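# Unscrew grinder's lugged ring and set it flat on bench

## Task

Turn the lugged ring off the grinder's barrel until it comes free, then place it lying flat on the bench. The grinder must remain upright, and at the end no part of the robot may be in contact with the ring.

## Robot and tools

Robot: two arms, left_arm and right_arm, each with a five-finger hand (a left hand on left_arm, a right hand on right_arm, mirror images). Base positions in the scene frame: left_arm (-0.012, +0.358, +0.020) m, right_arm (-0.017, -0.361, +0.043) m, each turned only slightly about z. The scene frame has its origin at table-top height midway between the nominal bases, +z up, +x out over the table, and left_arm on the +y side. Camera names are cam_high, cam_low (fixed, scene frame), cam_left_wrist and cam_right_wrist (carried on the wrists), all 672x504.

Hand point: a point fixed to the palm, 0.05 m in front of it and 0.15 m out from the wrist face. Its +z runs along the straightened fingers, +y comes out of the palm, +x crosses the palm away from the thumb on the right hand and toward the thumb on the left hand. Straight fingertips sit about 0.06 to 0.07 m past the point along +z and 0.06 m behind it along -y. A bracket on the little-finger side of the wrist can strike objects.

The row: every action row has exactly 28 numbers, each in [-1, 1], covering both arms even if only one moves. Order: left dx, dy, dz, rx, ry, rz, then left thumb_turn, thumb_bend, index, middle, ring, little, force_limit, speed; then the same 14 for the right arm. The six pose numbers are offsets, not poses: they shift that arm's hand point from its Hand target (as it stood when the action or move began), along that arm's own base axes. 1.0 equals 0.6 m for dx, dy, dz and 180 degrees for the rotation vector rx, ry, rz, which turns about the Hand target's position. Every row of an action counts from the same start, not from the row before; repeating an offset in a new call moves the arm again. Six zeros re-request the current Hand target. The hand numbers are absolute targets: -1 open (thumb_turn -1 beside the palm, +1 across in front of it; fingers -1 straight, +1 curled). force_limit runs linearly from about 0 N at -1 to 10 N at +1 (15 N for the two thumb motors). speed rises from near zero at -1 to full at +0.48 and stays full above; a full finger stroke then takes 0.49 s. No number means 'unchanged': to keep a hand as it is, resend the eight hand numbers of its last executed row (before any has run, use its hand_measured plus hand_force_limit and hand_speed). For a soft grip close at speed -0.94 or lower. A closed thumb and fingers wrap things roughly 0.035 to 0.065 m thick; a handle can be as thin as 0.025 m.

Tools:
- execute_actions(actions, cameras): actions is a list of actions; each action is a list of up to 15 rows, one row per 1/30 s step, the last row held if fewer. An empty actions list returns images. cameras: list of names, ["all"], or [].
- move(target, speed, blend, blocking, cameras): target is one 28-number row or a list of up to 15 rows; all offsets count from the Hand targets at the move's start. speed is top hand speed in m/s, 0.002 to 4.3 (default 0.25), rotation capped at twice that in rad/s; one value or one per target. blend in m rounds corners (0 means stop at each). blocking=false returns after about 0.5 s while the motion continues. Paths last from 0.5 s to at most 10 s and do not avoid obstacles or the other arm.
- wait(seconds 0 to 10, cameras), stop(cameras) to brake a running move.
- zoom_image(camera, region [x0, y0, x1, y1] pixels, at most 504 each way) on the newest image.
- show_instructions() shows the reference pages; finished_scene(scene=1) ends the scene for good.

Results: end_effector_position (m) and end_effector_quat_wxyz for each hand point, in its own arm's base frame; Hand target (the last commanded pose after the controller limited rotation to within 40 degrees of the measured orientation); joint positions, velocities and torques; hand_measured, hand_stopped_by (moving, target, force, stalled, fault), hand_load_n (fingertip force, positive pushing open), hand_force_limit, hand_speed. A move adds a 'move:' line with an ending such as done, off_target, moving, held or fault, and limits such as paced or held. The hand point often rests 1 to 3 cm (sometimes 5 cm) short of, mostly below, its target without any contact; send the shortfall as a further offset. Joint ranges in rad: waist -2.880 to 2.880, shoulder 0.000 to 3.142, elbow 0.000 to 3.019, wrist pitch -1.693 to 1.571, wrist yaw -1.571 to 1.571, wrist roll -2.094 to 2.094.

Avoid: hitting fixed or heavy objects fast, dropping the ring or letting it fall, knocking the grinder over, leaving anything off the table, any press between the two arms (including one hand closing on the other's fingers), twisting or pulling hard on the fingers, and paths close to an arm's own base (route around it). To stop pushing, command back past the hand point. Holding loads or straining at unreachable poses heats motors: a MOTOR HOT line warns, and at 100 °C an OVER-TEMPERATURE FAULT drops that arm for 30 to 60 s or more. Loose objects may get brief external nudges.

Each tool is called by a JSON object that holds its "op" and its "data".

Reference images:

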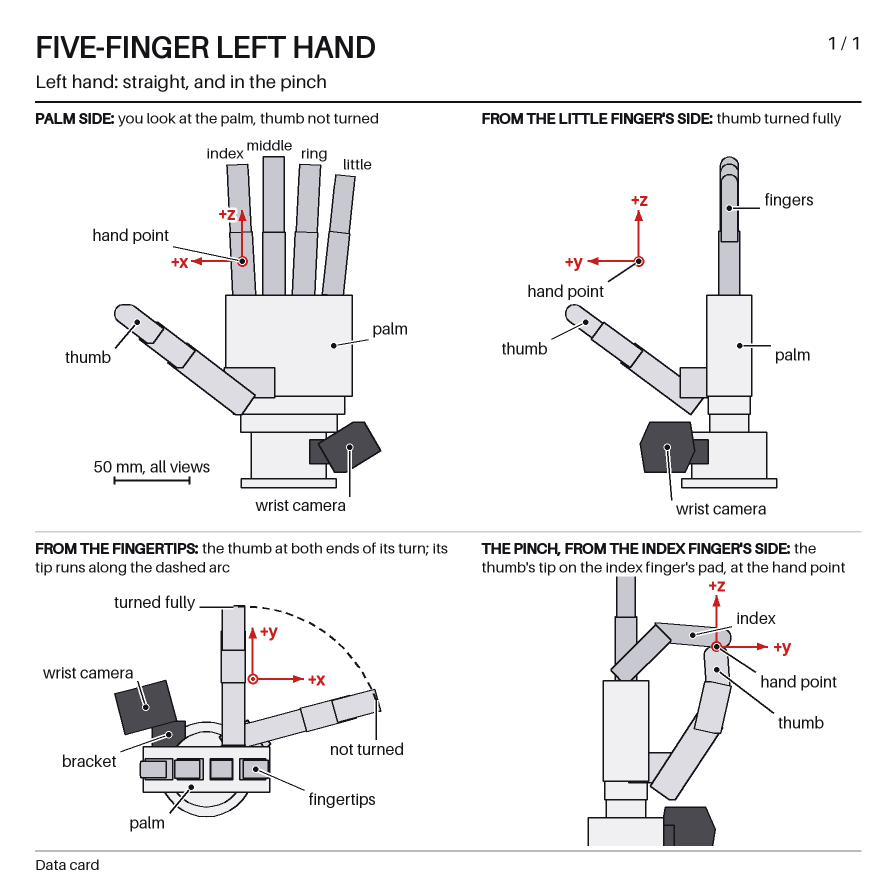

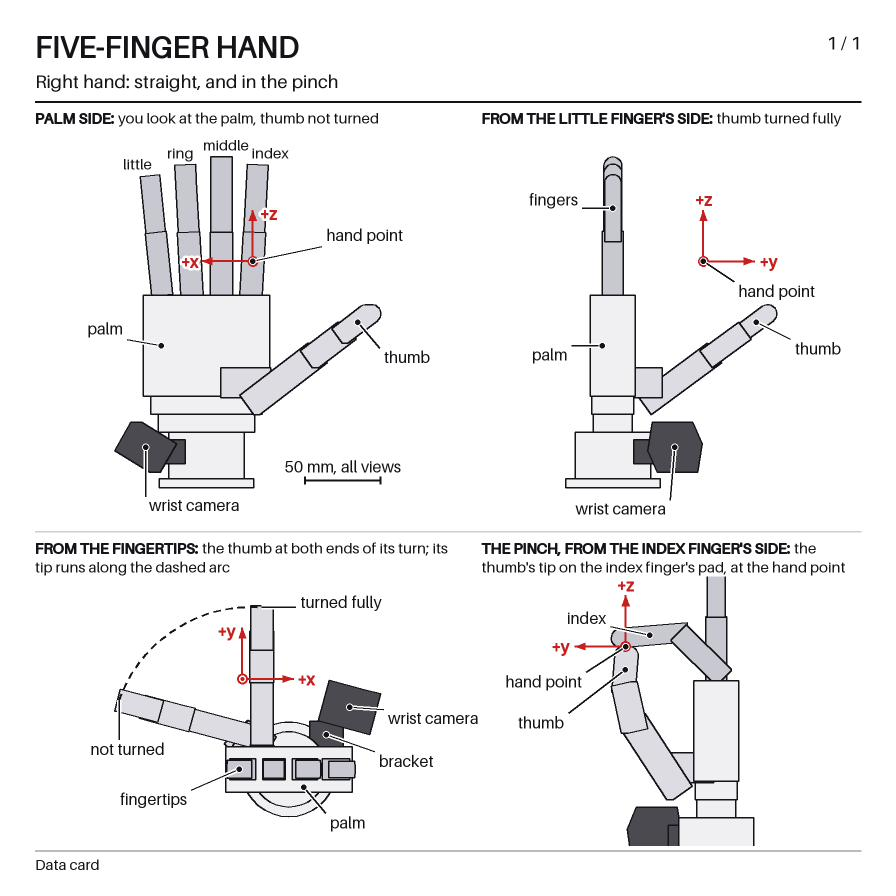

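## Session

{"op": "execute_actions", "data": {"actions": []}}

Scene clock: 0.00 s.
left_arm: end_effector_position=(+0.1715, -0.2701, +0.1486) hand_measured=(-1.000, -1.000, -1.000, -1.000, -1.000, -1.000) hand_load_n=(+0.0, +0.0, +0.0, +0.0, +0.0, +0.0) hand_stopped_by=(target, target, target, target, target, target) hand_force_limit=0.00 hand_speed=-0.80 end_effector_quat_wxyz=(+0.202, +0.115, +0.934, +0.271) | right_arm: end_effector_position=(+0.6128, +0.1341, +0.1463) hand_measured=(-1.000, -1.000, -1.000, -1.000, -1.000, -1.000) hand_load_n=(+0.0, +0.0, +0.0, +0.0, +0.0, +0.0) hand_stopped_by=(target, target, target, target, target, target) hand_force_limit=0.00 hand_speed=-0.80 end_effector_quat_wxyz=(+0.225, -0.129, +0.961, +0.101)
Joint positions: left_arm=[-1.319 1.64 1.205 -1.546 -0.57 0.375] | right_arm=[0.042 1.697 1.333 -0.765 -0.237 1.4]
Joint velocities: within noise
Joint torques (N m): no reading
Heat: left arm: hottest wrist pitch 29 °C; right arm: hottest elbow 25 °C.
Hand target: left_arm +0.1744, -0.2759, +0.1571; +0.207, +0.116, +0.935, +0.264 | right_arm +0.6237, +0.1355, +0.1631; +0.244, -0.129, +0.956, +0.103

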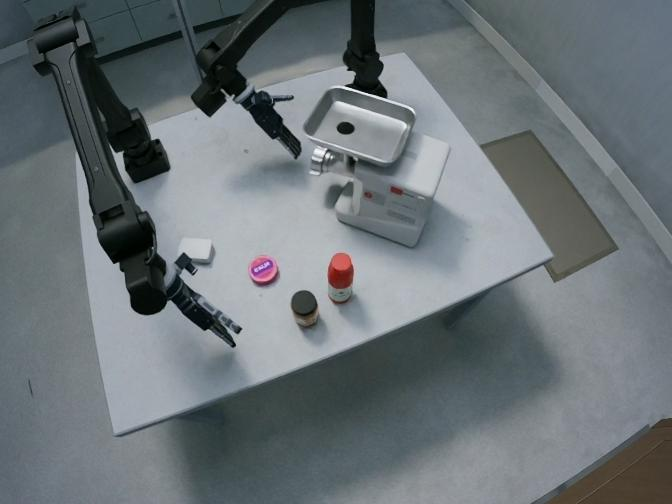

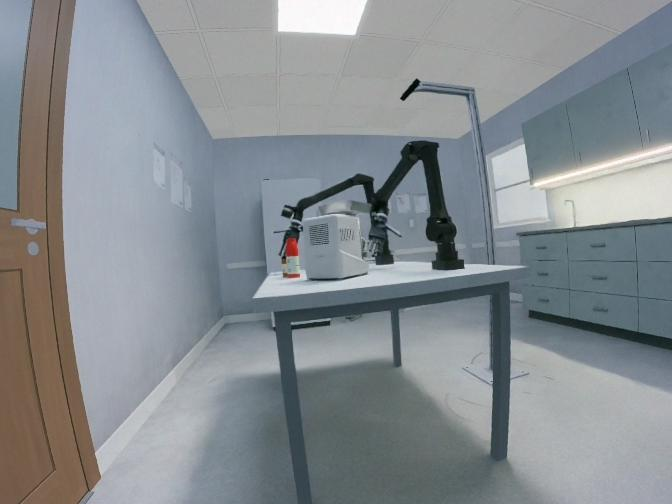

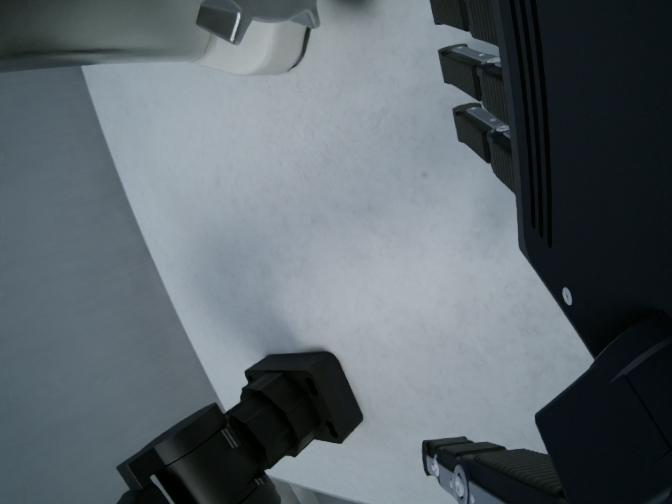

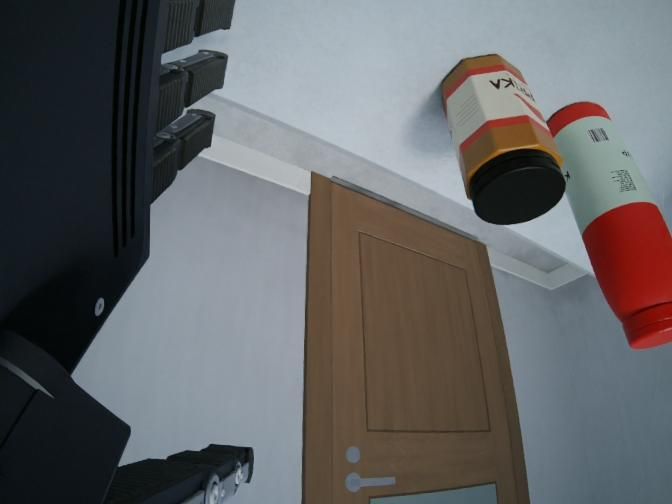

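{"op": "zoom_image", "data": {"camera": "cam_high", "region": [270, 70, 470, 260]}}

{"op": "zoom_image", "data": {"camera": "cam_high", "region": [290, 120, 380, 220]}}

{"op": "zoom_image", "data": {"camera": "cam_left_wrist", "region": [100, 0, 440, 120]}}

{"op": "zoom_image", "data": {"camera": "cam_low", "region": [240, 130, 490, 300]}}

Scaled by 2.520.

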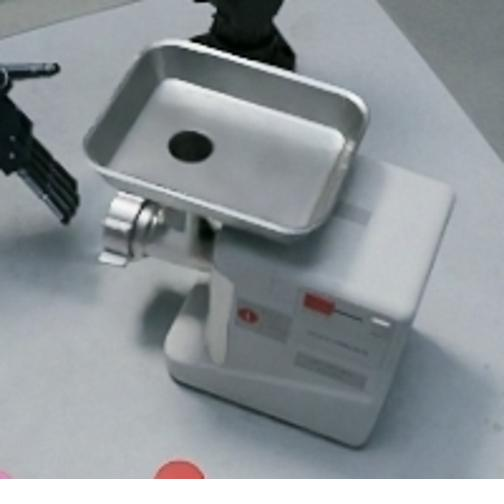

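Scaled by 5.040.

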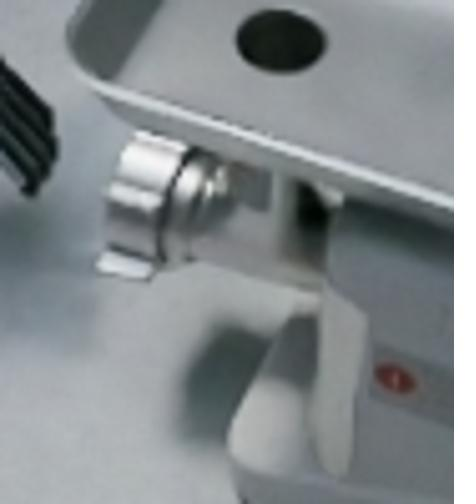

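Scaled by 1.482 from the camera's 672x504 image, which has a finer 960x720 frame.

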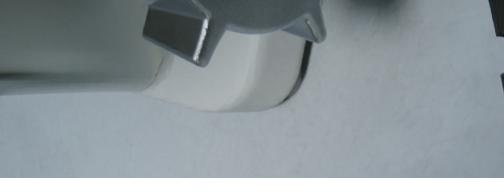

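Scaled by 2.016.

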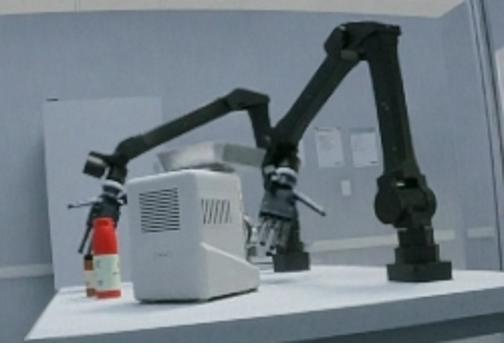

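{"op": "move", "data": {"target": [[-0.357,-0.073,0.105,0,0,-0.222,-1,-1,-1,-1,-1,-1,0,-0.8,-0.42,0.024,0.157,0.49,0.32,-0.32,-1,-1,-1,-1,-1,-1,0,-0.8]], "speed": 0.3, "cameras": ["all"]}}

Scene clock: 14.40 s.
left_arm: end_effector_position=(-0.0362, -0.3102, +0.2031) hand_measured=(-1.000, -1.000, -1.000, -1.000, -1.000, -1.000) hand_load_n=(+0.0, +0.0, +0.0, +0.0, +0.0, +0.0) hand_stopped_by=(target, target, target, target, target, target) hand_force_limit=0.00 hand_speed=-0.80 end_effector_quat_wxyz=(+0.281, +0.424, +0.841, +0.183) | right_arm: end_effector_position=(+0.3719, +0.1534, +0.2509) hand_measured=(-1.000, -1.000, -1.000, -1.000, -1.000, -1.000) hand_load_n=(+0.0, +0.0, +0.0, +0.0, +0.0, +0.0) hand_stopped_by=(target, target, target, target, target, target) hand_force_limit=0.00 hand_speed=-0.80 end_effector_quat_wxyz=(-0.304, +0.377, +0.616, +0.621)
Joint positions: left_arm=[-2.009 1.564 1.269 -1.678 -0.57 0.375] | right_arm=[-0.116 1.325 0.786 -1.518 -1.521 2.088]
Joint torques (N m): left_arm=[-1.67 -8.82 9.42 -1.48 -0.49 0.04] | right_arm=[-2.78 -9.47 6.5 -0.75 -1.38 0.04]
Heat: left arm: hottest wrist pitch 29 °C; right arm: hottest elbow 28 °C.
Hand target: left_arm -0.0399, -0.3197, +0.2201; +0.285, +0.429, +0.839, +0.177 | right_arm +0.3717, +0.1499, +0.2573; -0.150, +0.531, +0.567, +0.612
Off the commanded pose: left_arm 0.020 m, 1 deg | right_arm 0.007 m, 26 deg.
joint sent to its limit (left arm) — joint 4 (wrist pitch), lower limit. The joint targets still meet the commanded pose.
joint sent to its limit (right arm) — joint 6 (wrist roll), upper limit. The joint targets are off in orientation, not in position.
move: off_target (left_arm, right_arm)
camera_calibration:
cam_left_wrist: T_world_to_cam=[[-0.738343, -0.314479, -0.596617, -0.00375982], [-0.568464, 0.766203, 0.299634, 0.149925], [0.362901, 0.560389, -0.744491, 0.451759], [0, 0, 0, 1]] pos_world=[-0.0814927, -0.369216, 0.289165]
cam_right_wrist: T_world_to_cam=[[0.668415, -0.00450474, 0.743775, -0.432777], [0.581341, -0.620612, -0.526197, 0.00393078], [0.463966, 0.784105, -0.412208, -0.0833995], [0, 0, 0, 1]] pos_world=[0.325684, 0.0658839, 0.289579]

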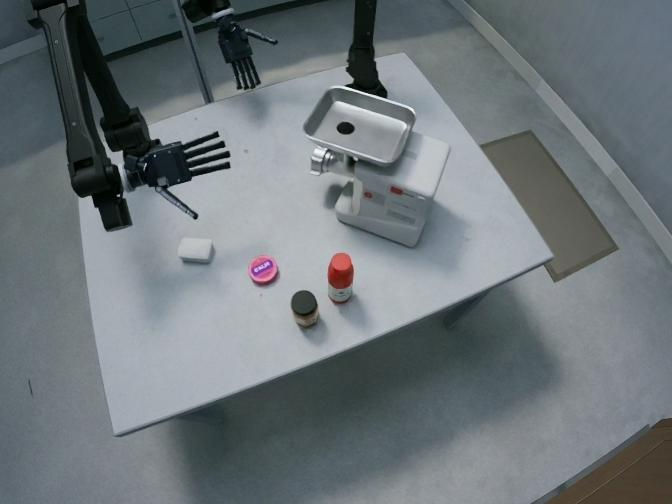

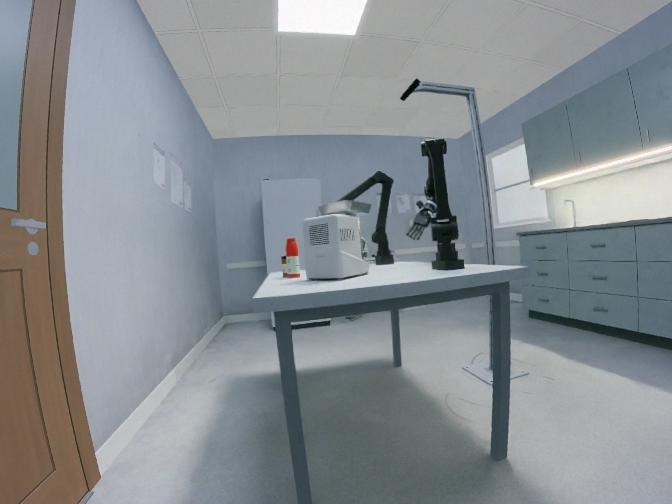

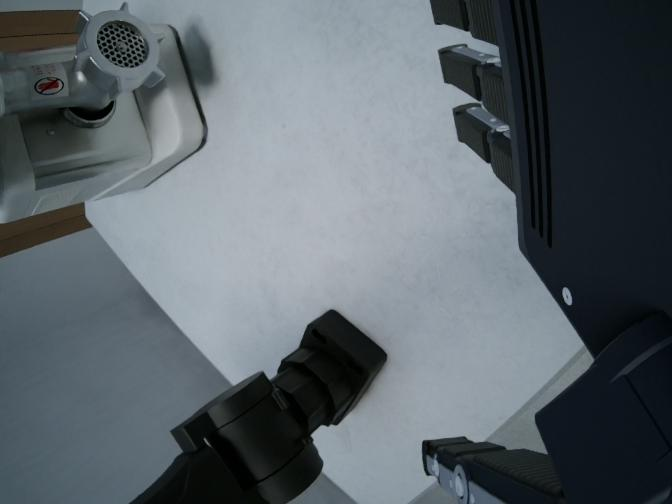

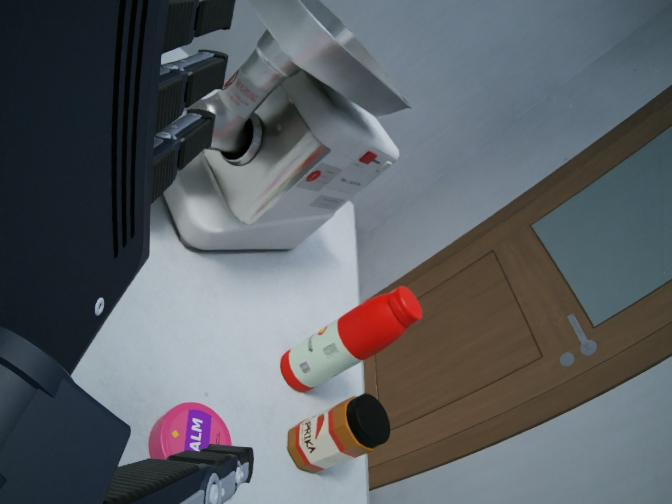

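{"op": "zoom_image", "data": {"camera": "cam_left_wrist", "region": [0, 0, 220, 165]}}

{"op": "zoom_image", "data": {"camera": "cam_right_wrist", "region": [140, 0, 440, 260]}}

Scaled by 2.291 from the camera's 672x504 image, which has a finer 960x720 frame.

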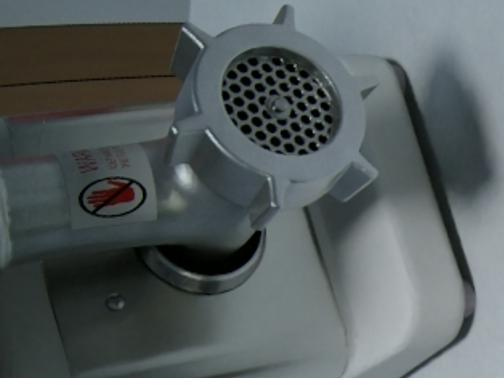

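Scaled by 1.680 from the camera's 672x504 image, which has a finer 960x720 frame.

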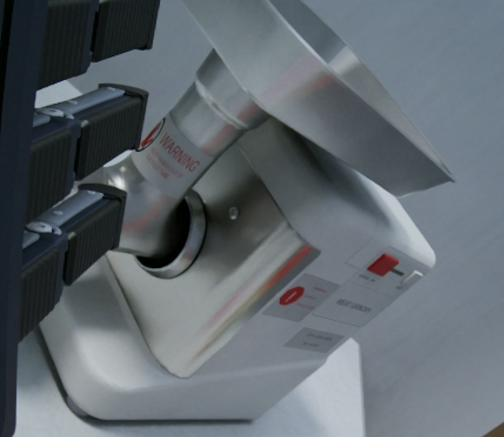

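{"op": "move", "data": {"target": [[0,0,0,0,0,0,-1,-1,-1,-1,-1,-1,0,-0.8,-0.07,0.083,0.0,-0.510,-0.695,0.064,-1,-1,-1,-1,-1,-1,0,-0.8],[0,0,0,0,0,0,-1,-1,-1,-1,-1,-1,0,-0.8,-0.217,0.287,-0.25,0.449,0.5206,-0.124,-1,-1,-1,-1,-1,-1,0,-0.8]], "speed": 0.4, "blend": [0.03, 0], "cameras": ["all"]}}

Scene clock: 29.33 s.
left_arm: end_effector_position=(-0.0362, -0.3102, +0.2031) hand_measured=(-1.000, -1.000, -1.000, -1.000, -1.000, -1.000) hand_load_n=(+0.0, +0.0, +0.0, +0.0, +0.0, +0.0) hand_stopped_by=(target, target, target, target, target, target) hand_force_limit=0.00 hand_speed=-0.80 end_effector_quat_wxyz=(+0.281, +0.424, +0.841, +0.183) | right_arm: end_effector_position=(+0.2415, +0.3195, +0.1016) hand_measured=(-1.000, -1.000, -1.000, -1.000, -1.000, -1.000) hand_load_n=(+0.0, +0.0, +0.0, +0.0, +0.0, +0.0) hand_stopped_by=(target, target, target, target, target, target) hand_force_limit=0.00 hand_speed=-0.80 end_effector_quat_wxyz=(+0.643, -0.660, +0.282, -0.268)
Joint positions: left_arm=[-2.009 1.564 1.269 -1.678 -0.57 0.375] | right_arm=[0.917 1.227 0.127 1.07 0.146 0.013]
Joint torques (N m): left_arm=[-1.55 -8.7 9.4 -1.46 -0.48 0.05] | right_arm=[-1.14 -3.72 5.16 3.38 0.14 -0.24]
Heat: left arm: hottest elbow 30 °C; right arm: hottest elbow 28 °C.
Hand target: left_arm -0.0399, -0.3197, +0.2201; +0.285, +0.429, +0.839, +0.177 | right_arm +0.2414, +0.3221, +0.1074; +0.652, -0.651, +0.275, -0.275
Off the commanded pose: left_arm 0.020 m, 1 deg | right_arm 0.006 m, 2 deg.
joint sent to its limit (left arm) — joint 4 (wrist pitch), lower limit. The joint targets still meet the commanded pose.
move: off_target (left_arm)
camera_calibration:
cam_left_wrist: T_world_to_cam=[[-0.738343, -0.314479, -0.596617, -0.00375982], [-0.568464, 0.766203, 0.299634, 0.149925], [0.362901, 0.560389, -0.744491, 0.451759], [0, 0, 0, 1]] pos_world=[-0.0814927, -0.369216, 0.289165]
cam_right_wrist: T_world_to_cam=[[0.181002, -0.191375, -0.964683, 0.117123], [-0.955524, 0.198002, -0.218563, 0.182657], [0.232837, 0.961338, -0.147025, -0.242476], [0, 0, 0, 1]] pos_world=[0.209791, 0.21935, 0.117258]

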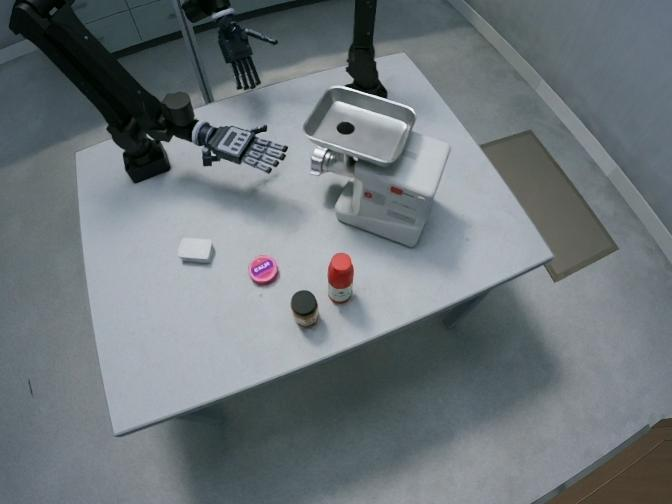

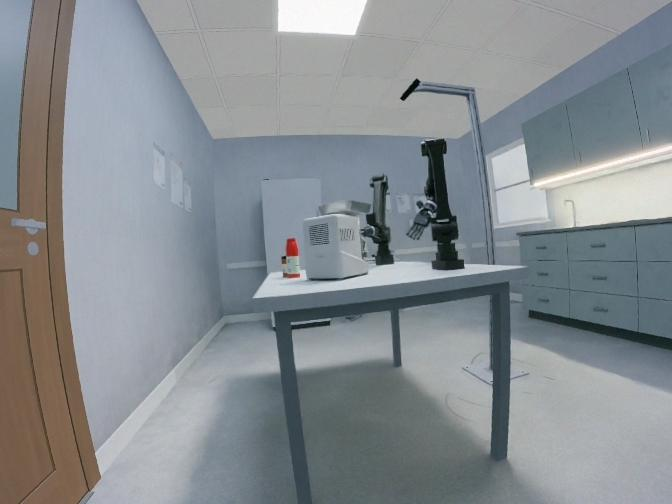

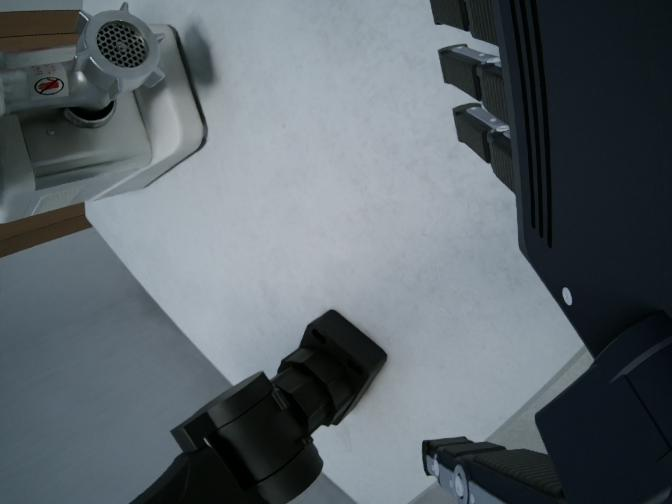

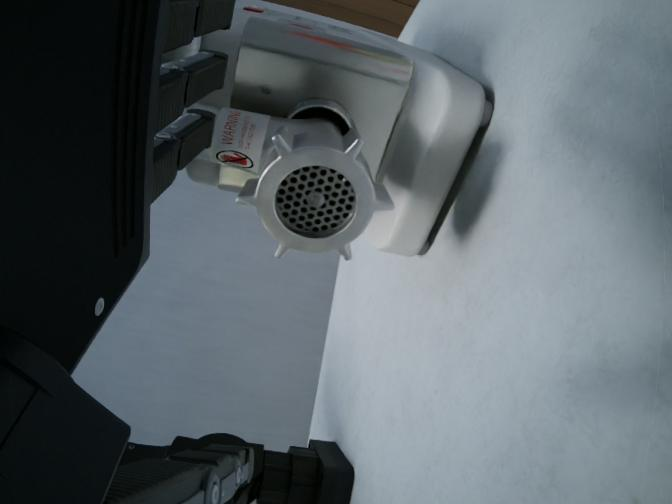

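{"op": "zoom_image", "data": {"camera": "cam_right_wrist", "region": [200, 90, 430, 290]}}

{"op": "zoom_image", "data": {"camera": "cam_high", "region": [180, 80, 380, 230]}}

Scaled by 2.191 from the camera's 672x504 image, which has a finer 960x720 frame.

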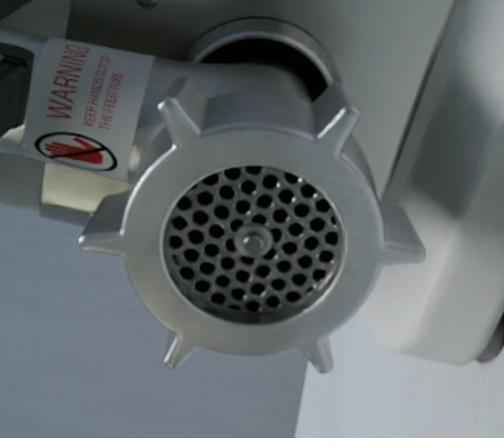

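Scaled by 2.520.

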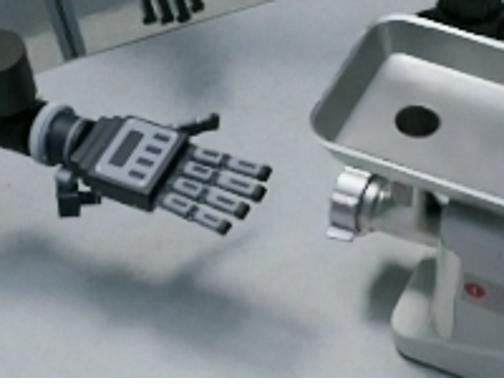

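{"op": "move", "data": {"target": [0,0,0,0,0,0,-1,-1,-1,-1,-1,-1,0,-0.8,0.072,-0.0757,-0.004,-0.358,-0.349,0,1,-0.6,-1,1,1,1,0,-0.2], "speed": 0.4, "cameras": ["cam_high","cam_left_wrist","cam_right_wrist"]}}

Scene clock: 47.20 s.
left_arm: end_effector_position=(-0.0362, -0.3102, +0.2031) hand_measured=(-1.000, -1.000, -1.000, -1.000, -1.000, -1.000) hand_load_n=(+0.0, +0.0, +0.0, +0.0, +0.0, +0.0) hand_stopped_by=(target, target, target, target, target, target) hand_force_limit=0.00 hand_speed=-0.80 end_effector_quat_wxyz=(+0.281, +0.424, +0.841, +0.183) | right_arm: end_effector_position=(+0.2856, +0.2758, +0.0993) hand_measured=(+1.000, -0.600, -1.000, +1.000, +1.000, +1.000) hand_load_n=(+0.0, +0.0, +0.0, +0.0, -0.5, +0.0) hand_stopped_by=(target, target, target, target, target, target) hand_force_limit=0.00 hand_speed=-0.20 end_effector_quat_wxyz=(-0.268, +0.666, +0.262, +0.645)
Joint positions: left_arm=[-2.009 1.564 1.269 -1.678 -0.57 0.375] | right_arm=[1.054 1.505 0.127 1.352 0.286 -1.544]
Joint torques (N m): left_arm=[-1.26 -8.53 9.44 -1.46 -0.48 0.05] | right_arm=[-1.49 -5.48 2.93 3.34 -0.21 -0.31]
Heat: left arm: hottest elbow 32 °C; right arm: hottest elbow 28 °C.
Hand target: left_arm -0.0399, -0.3197, +0.2201; +0.285, +0.429, +0.839, +0.177 | right_arm +0.2847, +0.2767, +0.1049; -0.267, +0.655, +0.266, +0.655
Off the commanded pose: left_arm 0.020 m, 1 deg | right_arm 0.006 m, 2 deg.
joint sent to its limit (left arm) — joint 4 (wrist pitch), lower limit. The joint targets still meet the commanded pose.
move: off_target (left_arm)
camera_calibration:
cam_left_wrist: T_world_to_cam=[[-0.738343, -0.314479, -0.596617, -0.00375982], [-0.568464, 0.766203, 0.299634, 0.149925], [0.362901, 0.560389, -0.744491, 0.451759], [0, 0, 0, 1]] pos_world=[-0.0814927, -0.369216, 0.289165]
cam_right_wrist: T_world_to_cam=[[0.694604, -0.6738, 0.25203, -0.0359445], [-0.245822, -0.551559, -0.797091, 0.294415], [0.676089, 0.491708, -0.54875, -0.168288], [0, 0, 0, 1]] pos_world=[0.211118, 0.220916, 0.151387]
Images, in order (width x height): cam_high 672x504, cam_left_wrist 672x504, cam_right_wrist 672x504.

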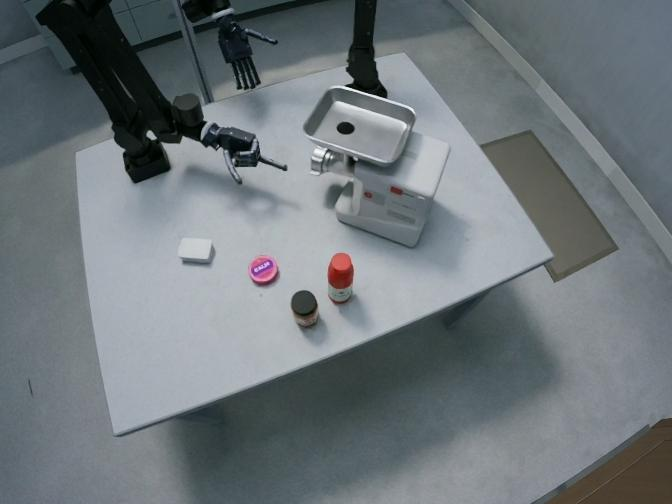

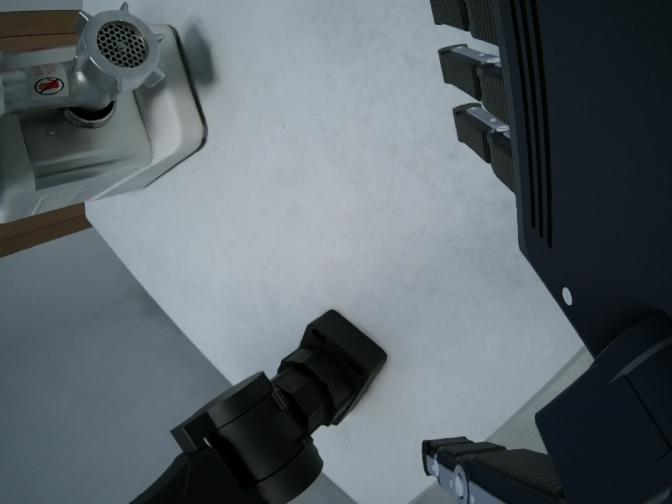

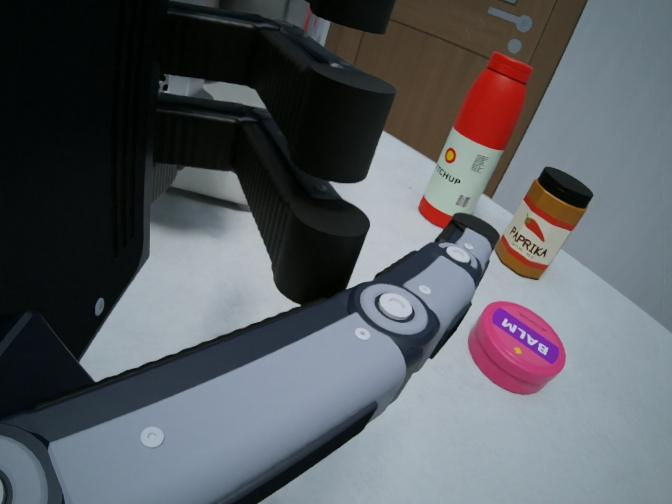

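{"op": "move", "data": {"target": [0.163,0.121,0.083,-0.026,-0.174,-0.144,-1,-1,-1,-1,-1,-1,0,-0.8,0,0,0,0,0,0,1,-0.6,-1,1,1,1,0,-0.2], "speed": 0.3, "cameras": ["cam_high","cam_left_wrist"]}}

Scene clock: 52.63 s.
left_arm: end_effector_position=(+0.0595, -0.2443, +0.2643) hand_measured=(-1.000, -1.000, -1.000, -1.000, -1.000, -1.000) hand_load_n=(+0.0, +0.0, +0.0, +0.0, +0.0, +0.5) hand_stopped_by=(target, target, target, target, target, target) hand_force_limit=0.00 hand_speed=-0.80 end_effector_quat_wxyz=(+0.542, +0.521, +0.631, +0.188) | right_arm: end_effector_position=(+0.2856, +0.2758, +0.0989) hand_measured=(+1.000, -0.600, -1.000, +1.000, +1.000, +1.000) hand_load_n=(+0.5, +0.0, +0.0, +0.0, +0.0, +0.0) hand_stopped_by=(target, target, target, target, target, target) hand_force_limit=0.00 hand_speed=-0.20 end_effector_quat_wxyz=(-0.268, +0.666, +0.262, +0.645)
Joint positions: left_arm=[-2.125 1.216 0.82 -1.672 -1.173 0.493] | right_arm=[1.054 1.506 0.127 1.352 0.286 -1.544]
Joint torques (N m): left_arm=[-2.08 -4.6 6.08 -0.4 -0.94 0.12] | right_arm=[-1.38 -5.54 2.89 3.38 -0.21 -0.31]
Heat: left arm: hottest elbow 32 °C; right arm: hottest elbow 28 °C.
Hand target: left_arm +0.0580, -0.2470, +0.2699; +0.547, +0.528, +0.622, +0.184 | right_arm +0.2847, +0.2767, +0.1049; -0.267, +0.655, +0.266, +0.655
Off the commanded pose: left_arm 0.006 m, 2 deg | right_arm 0.006 m, 2 deg.
move: done
camera_calibration:
cam_left_wrist: T_world_to_cam=[[-0.417191, -0.110592, -0.902065, 0.235579], [-0.249035, 0.968488, -0.0035605, 0.246071], [0.874033, 0.22316, -0.431586, 0.230241], [0, 0, 0, 1]] pos_world=[-0.0416764, -0.263644, 0.312753]
Images, in order (width x height): cam_high 672x504, cam_left_wrist 672x504.

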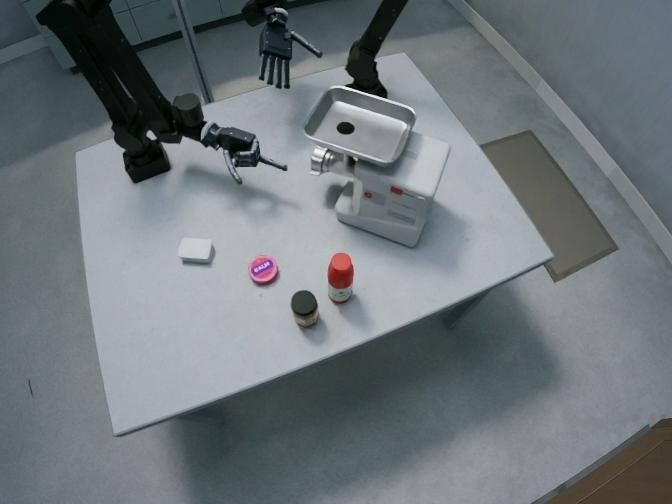

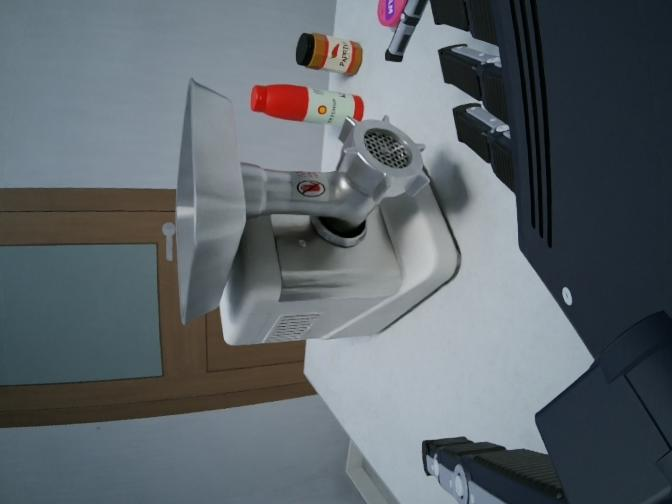

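{"op": "zoom_image", "data": {"camera": "cam_left_wrist", "region": [290, 0, 450, 240]}}

Scaled by 2.100 from the camera's 672x504 image, which has a finer 960x720 frame.

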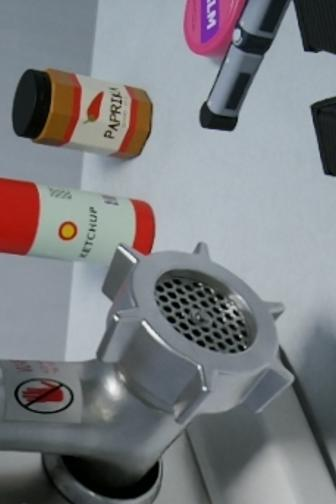

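{"op": "zoom_image", "data": {"camera": "cam_high", "region": [240, 110, 360, 200]}}

Scaled by 4.200.

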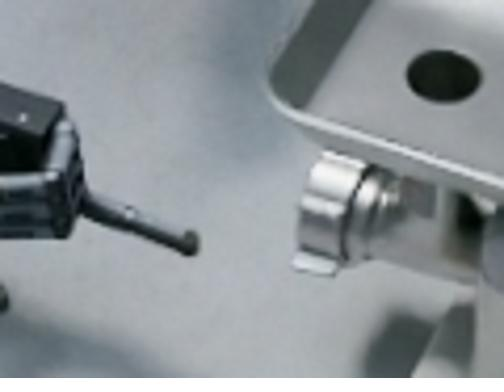

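{"op": "move", "data": {"target": [0,0,0,0,0,0,-1,-1,-1,-1,-1,-1,0,-0.8,0.0537,0.0523,0.007,0,0,0,1,-0.6,-1,1,1,1,0,-0.2], "speed": 0.2, "cameras": ["cam_high","cam_left_wrist"]}}

{"op": "zoom_image", "data": {"camera": "cam_left_wrist", "region": [310, 0, 470, 220]}}

{"op": "zoom_image", "data": {"camera": "cam_high", "region": [270, 120, 370, 200]}}

Scene clock: 57.13 s.
left_arm: end_effector_position=(+0.0596, -0.2443, +0.2644) hand_measured=(-1.000, -1.000, -1.000, -1.000, -1.000, -1.000) hand_load_n=(+0.0, +0.0, +0.0, +0.0, +0.0, +0.0) hand_stopped_by=(target, target, target, target, target, target) hand_force_limit=0.00 hand_speed=-0.80 end_effector_quat_wxyz=(+0.542, +0.522, +0.631, +0.189) | right_arm: end_effector_position=(+0.3080, +0.3054, +0.1077) hand_measured=(+1.000, -0.600, -1.000, +1.000, +1.000, +1.000) hand_load_n=(+0.0, +0.0, +0.0, +0.0, +0.0, +0.0) hand_stopped_by=(target, target, target, target, target, target) hand_force_limit=0.00 hand_speed=-0.20 end_effector_quat_wxyz=(-0.279, +0.656, +0.262, +0.650)
Joint positions: left_arm=[-2.125 1.216 0.82 -1.672 -1.173 0.495] | right_arm=[1.022 1.546 0.218 1.329 0.237 -1.546]
Joint torques (N m): left_arm=[-1.79 -4.89 6.08 -0.35 -0.95 0.14] | right_arm=[-2.84 -6.71 5.34 1.46 -0.21 -0.31]
Heat: left arm: hottest elbow 32 °C; right arm: hottest elbow 28 °C.
Hand target: left_arm +0.0580, -0.2470, +0.2699; +0.547, +0.528, +0.622, +0.184 | right_arm +0.3169, +0.3081, +0.1092; -0.267, +0.655, +0.266, +0.655
Off the commanded pose: left_arm 0.006 m, 1 deg | right_arm 0.009 m, 2 deg.
move: done
camera_calibration:
cam_left_wrist: T_world_to_cam=[[-0.417002, -0.109459, -0.90229, 0.235999], [-0.248557, 0.968614, -0.00263129, 0.245859], [0.874259, 0.223173, -0.431121, 0.230021], [0, 0, 0, 1]] pos_world=[-0.0415764, -0.263645, 0.312753]
Images, in order (width x height): cam_high 672x504, cam_left_wrist 672x504.

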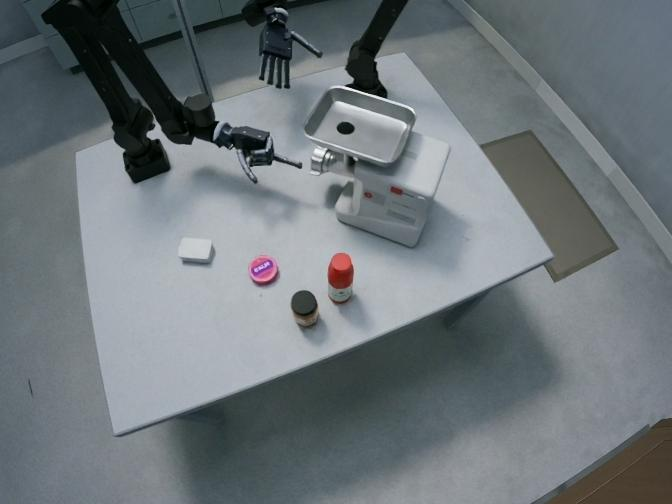

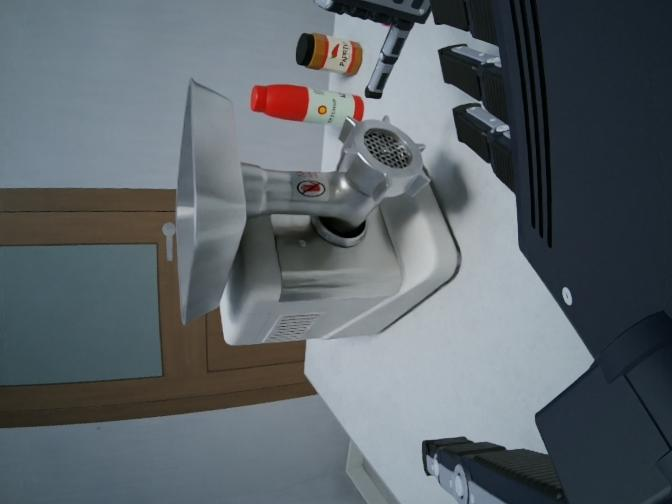

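Scaled by 2.291 from the camera's 672x504 image, which has a finer 960x720 frame.

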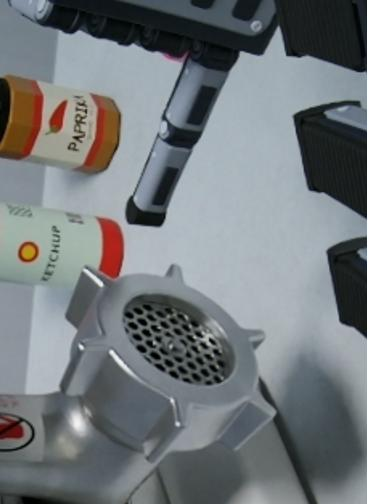

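Scaled by 5.040.

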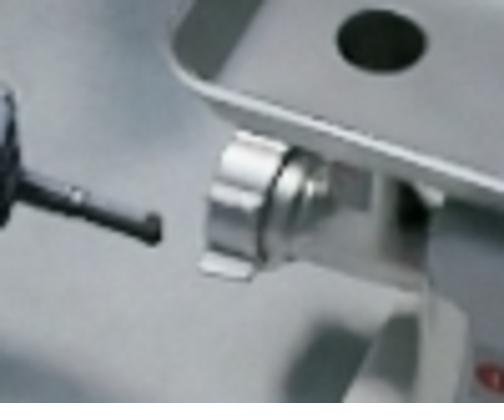

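{"op": "move", "data": {"target": [0,0,0,0,0,0,-1,-1,-1,-1,-1,-1,0,-0.8,0.0501,0.0489,0.0,0,0,0,1,-0.6,-1,1,1,1,0,-0.2], "speed": 0.1, "cameras": ["cam_high","cam_left_wrist"]}}

{"op": "zoom_image", "data": {"camera": "cam_left_wrist", "region": [310, 0, 470, 220]}}

{"op": "zoom_image", "data": {"camera": "cam_high", "region": [270, 120, 370, 200]}}

Scene clock: 59.00 s.
left_arm: end_effector_position=(+0.0596, -0.2443, +0.2644) hand_measured=(-1.000, -1.000, -1.000, -1.000, -1.000, -1.000) hand_load_n=(+0.0, +0.0, +0.0, +0.0, +0.0, +0.0) hand_stopped_by=(target, target, target, target, target, target) hand_force_limit=0.00 hand_speed=-0.80 end_effector_quat_wxyz=(+0.542, +0.522, +0.631, +0.189) | right_arm: end_effector_position=(+0.3370, +0.3344, +0.1076) hand_measured=(+1.000, -0.600, -1.000, +1.000, +1.000, +1.000) hand_load_n=(+0.5, +0.0, +0.0, +0.0, +0.0, +0.0) hand_stopped_by=(target, target, target, target, target, target) hand_force_limit=0.00 hand_speed=-0.20 end_effector_quat_wxyz=(-0.279, +0.657, +0.263, +0.650)
Joint positions: left_arm=[-2.125 1.216 0.82 -1.672 -1.173 0.495] | right_arm=[0.989 1.608 0.325 1.283 0.203 -1.546]
Joint torques (N m): left_arm=[-2.08 -4.84 6.17 -0.35 -0.93 0.12] | right_arm=[-2.9 -8.12 5.85 1.47 -0.21 -0.31]
Heat: left arm: hottest elbow 31 °C; right arm: hottest elbow 28 °C.
Hand target: left_arm +0.0580, -0.2470, +0.2699; +0.547, +0.528, +0.622, +0.184 | right_arm +0.3470, +0.3373, +0.1092; -0.267, +0.655, +0.266, +0.655
Off the commanded pose: left_arm 0.006 m, 1 deg | right_arm 0.011 m, 2 deg.
move: off_target (right_arm)
camera_calibration:
cam_left_wrist: T_world_to_cam=[[-0.417002, -0.109459, -0.90229, 0.235999], [-0.248557, 0.968614, -0.00263129, 0.245859], [0.874259, 0.223173, -0.431121, 0.230021], [0, 0, 0, 1]] pos_world=[-0.0415764, -0.263645, 0.312753]
Images, in order (width x height): cam_high 672x504, cam_left_wrist 672x504.

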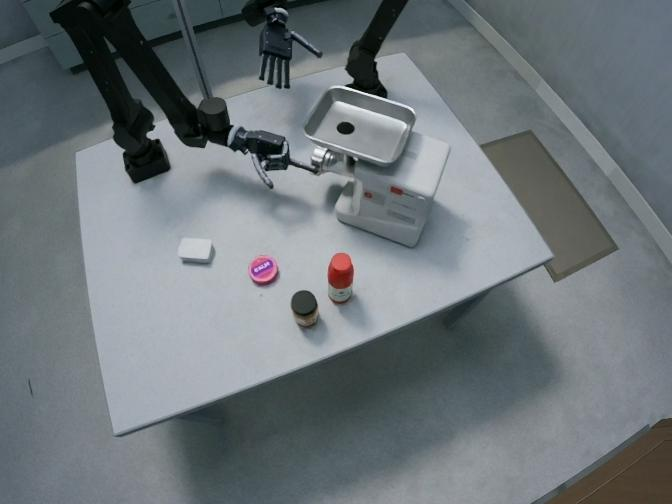

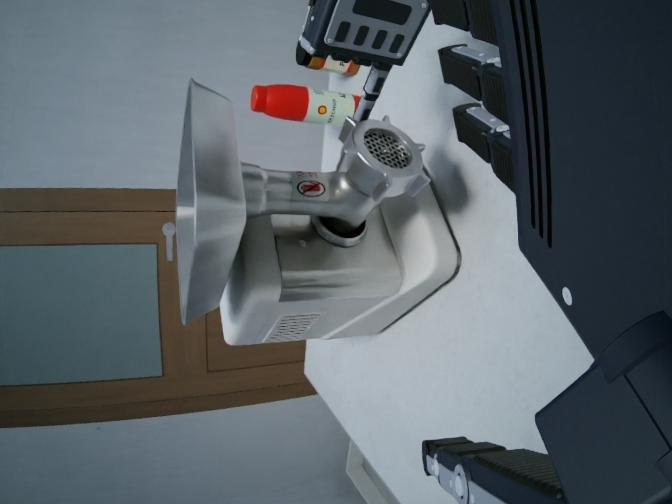

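Scaled by 2.291 from the camera's 672x504 image, which has a finer 960x720 frame.

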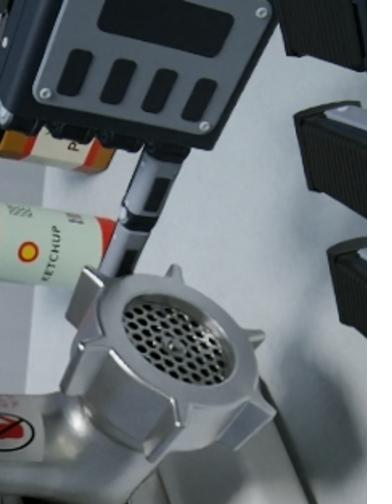

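Scaled by 5.040.

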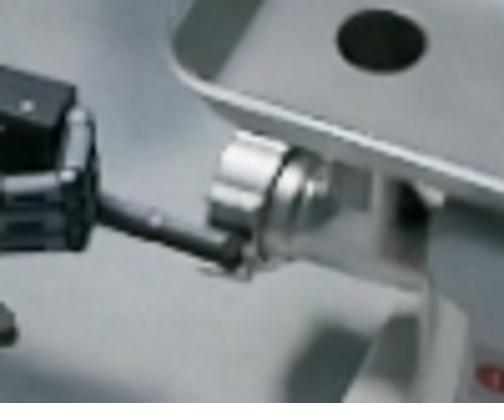

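{"op": "move", "data": {"target": [[0,0,0,0,0,0,-1,-1,-1,-1,-1,-1,0,-0.8,-0.0112,0.0117,0.0165,0,0,0,1,-0.6,-1,1,1,1,0,-0.2],[0,0,0,0,0,0,-1,-1,-1,-1,-1,-1,0,-0.8,-0.0188,0.0193,0.0307,0,0,0,1,-0.6,-1,1,1,1,0,-0.2],[0,0,0,0,0,0,-1,-1,-1,-1,-1,-1,0,-0.8,-0.0287,0.0295,0.0415,0,0,0,1,-0.6,-1,1,1,1,0,-0.2]], "speed": 0.06, "blend": [0.005,0.005,0], "cameras": ["cam_high","cam_left_wrist"]}}

{"op": "zoom_image", "data": {"camera": "cam_left_wrist", "region": [310, 0, 470, 220]}}

{"op": "zoom_image", "data": {"camera": "cam_high", "region": [270, 120, 370, 200]}}

Scene clock: 61.50 s.
left_arm: end_effector_position=(+0.0596, -0.2443, +0.2644) hand_measured=(-1.000, -1.000, -1.000, -1.000, -1.000, -1.000) hand_load_n=(+0.0, +0.0, +0.0, +0.0, +0.0, +0.0) hand_stopped_by=(target, target, target, target, target, target) hand_force_limit=0.00 hand_speed=-0.80 end_effector_quat_wxyz=(+0.542, +0.522, +0.631, +0.189) | right_arm: end_effector_position=(+0.3276, +0.3423, +0.1167) hand_measured=(+1.000, -0.600, -1.000, +1.000, +1.000, +1.000) hand_load_n=(+0.0, +0.0, +0.0, +0.0, +0.0, +0.0) hand_stopped_by=(target, target, target, target, target, target) hand_force_limit=0.00 hand_speed=-0.20 end_effector_quat_wxyz=(-0.263, +0.669, +0.261, +0.644)
Joint positions: left_arm=[-2.125 1.216 0.82 -1.672 -1.173 0.495] | right_arm=[1.047 1.531 0.345 1.153 0.287 -1.546]
Joint torques (N m): left_arm=[-1.61 -4.48 6.12 -0.38 -0.94 0.13] | right_arm=[-1.08 -10.46 6.8 1.46 0.13 -0.31]
Heat: left arm: hottest elbow 31 °C; right arm: hottest elbow 28 °C.
Hand target: left_arm +0.0580, -0.2470, +0.2699; +0.547, +0.528, +0.622, +0.184 | right_arm +0.3298, +0.3551, +0.1341; -0.267, +0.655, +0.266, +0.655
Off the commanded pose: left_arm 0.006 m, 1 deg | right_arm 0.022 m, 2 deg.
move: off_target (right_arm)
camera_calibration:
cam_left_wrist: T_world_to_cam=[[-0.417002, -0.109459, -0.90229, 0.235999], [-0.248557, 0.968614, -0.00263129, 0.245859], [0.874259, 0.223173, -0.431121, 0.230021], [0, 0, 0, 1]] pos_world=[-0.0415764, -0.263645, 0.312753]
Images, in order (width x height): cam_high 672x504, cam_left_wrist 672x504.

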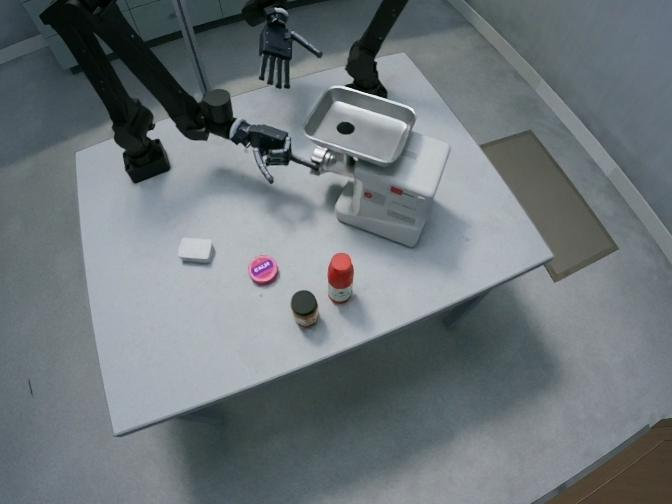

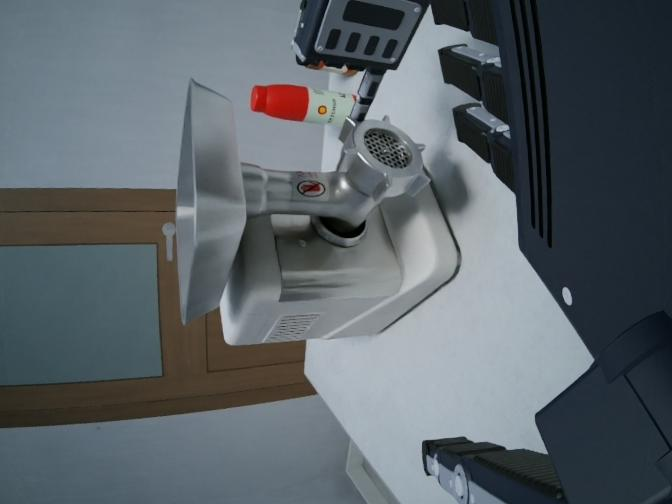

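Scaled by 2.291 from the camera's 672x504 image, which has a finer 960x720 frame.

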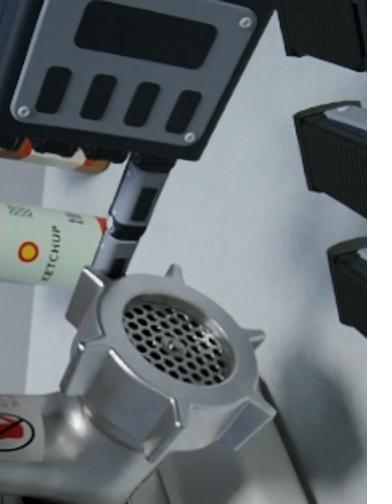

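Scaled by 5.040.

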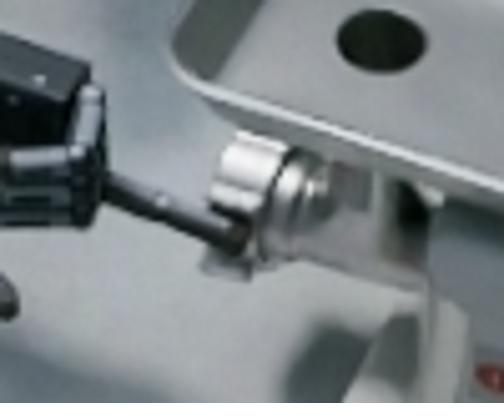

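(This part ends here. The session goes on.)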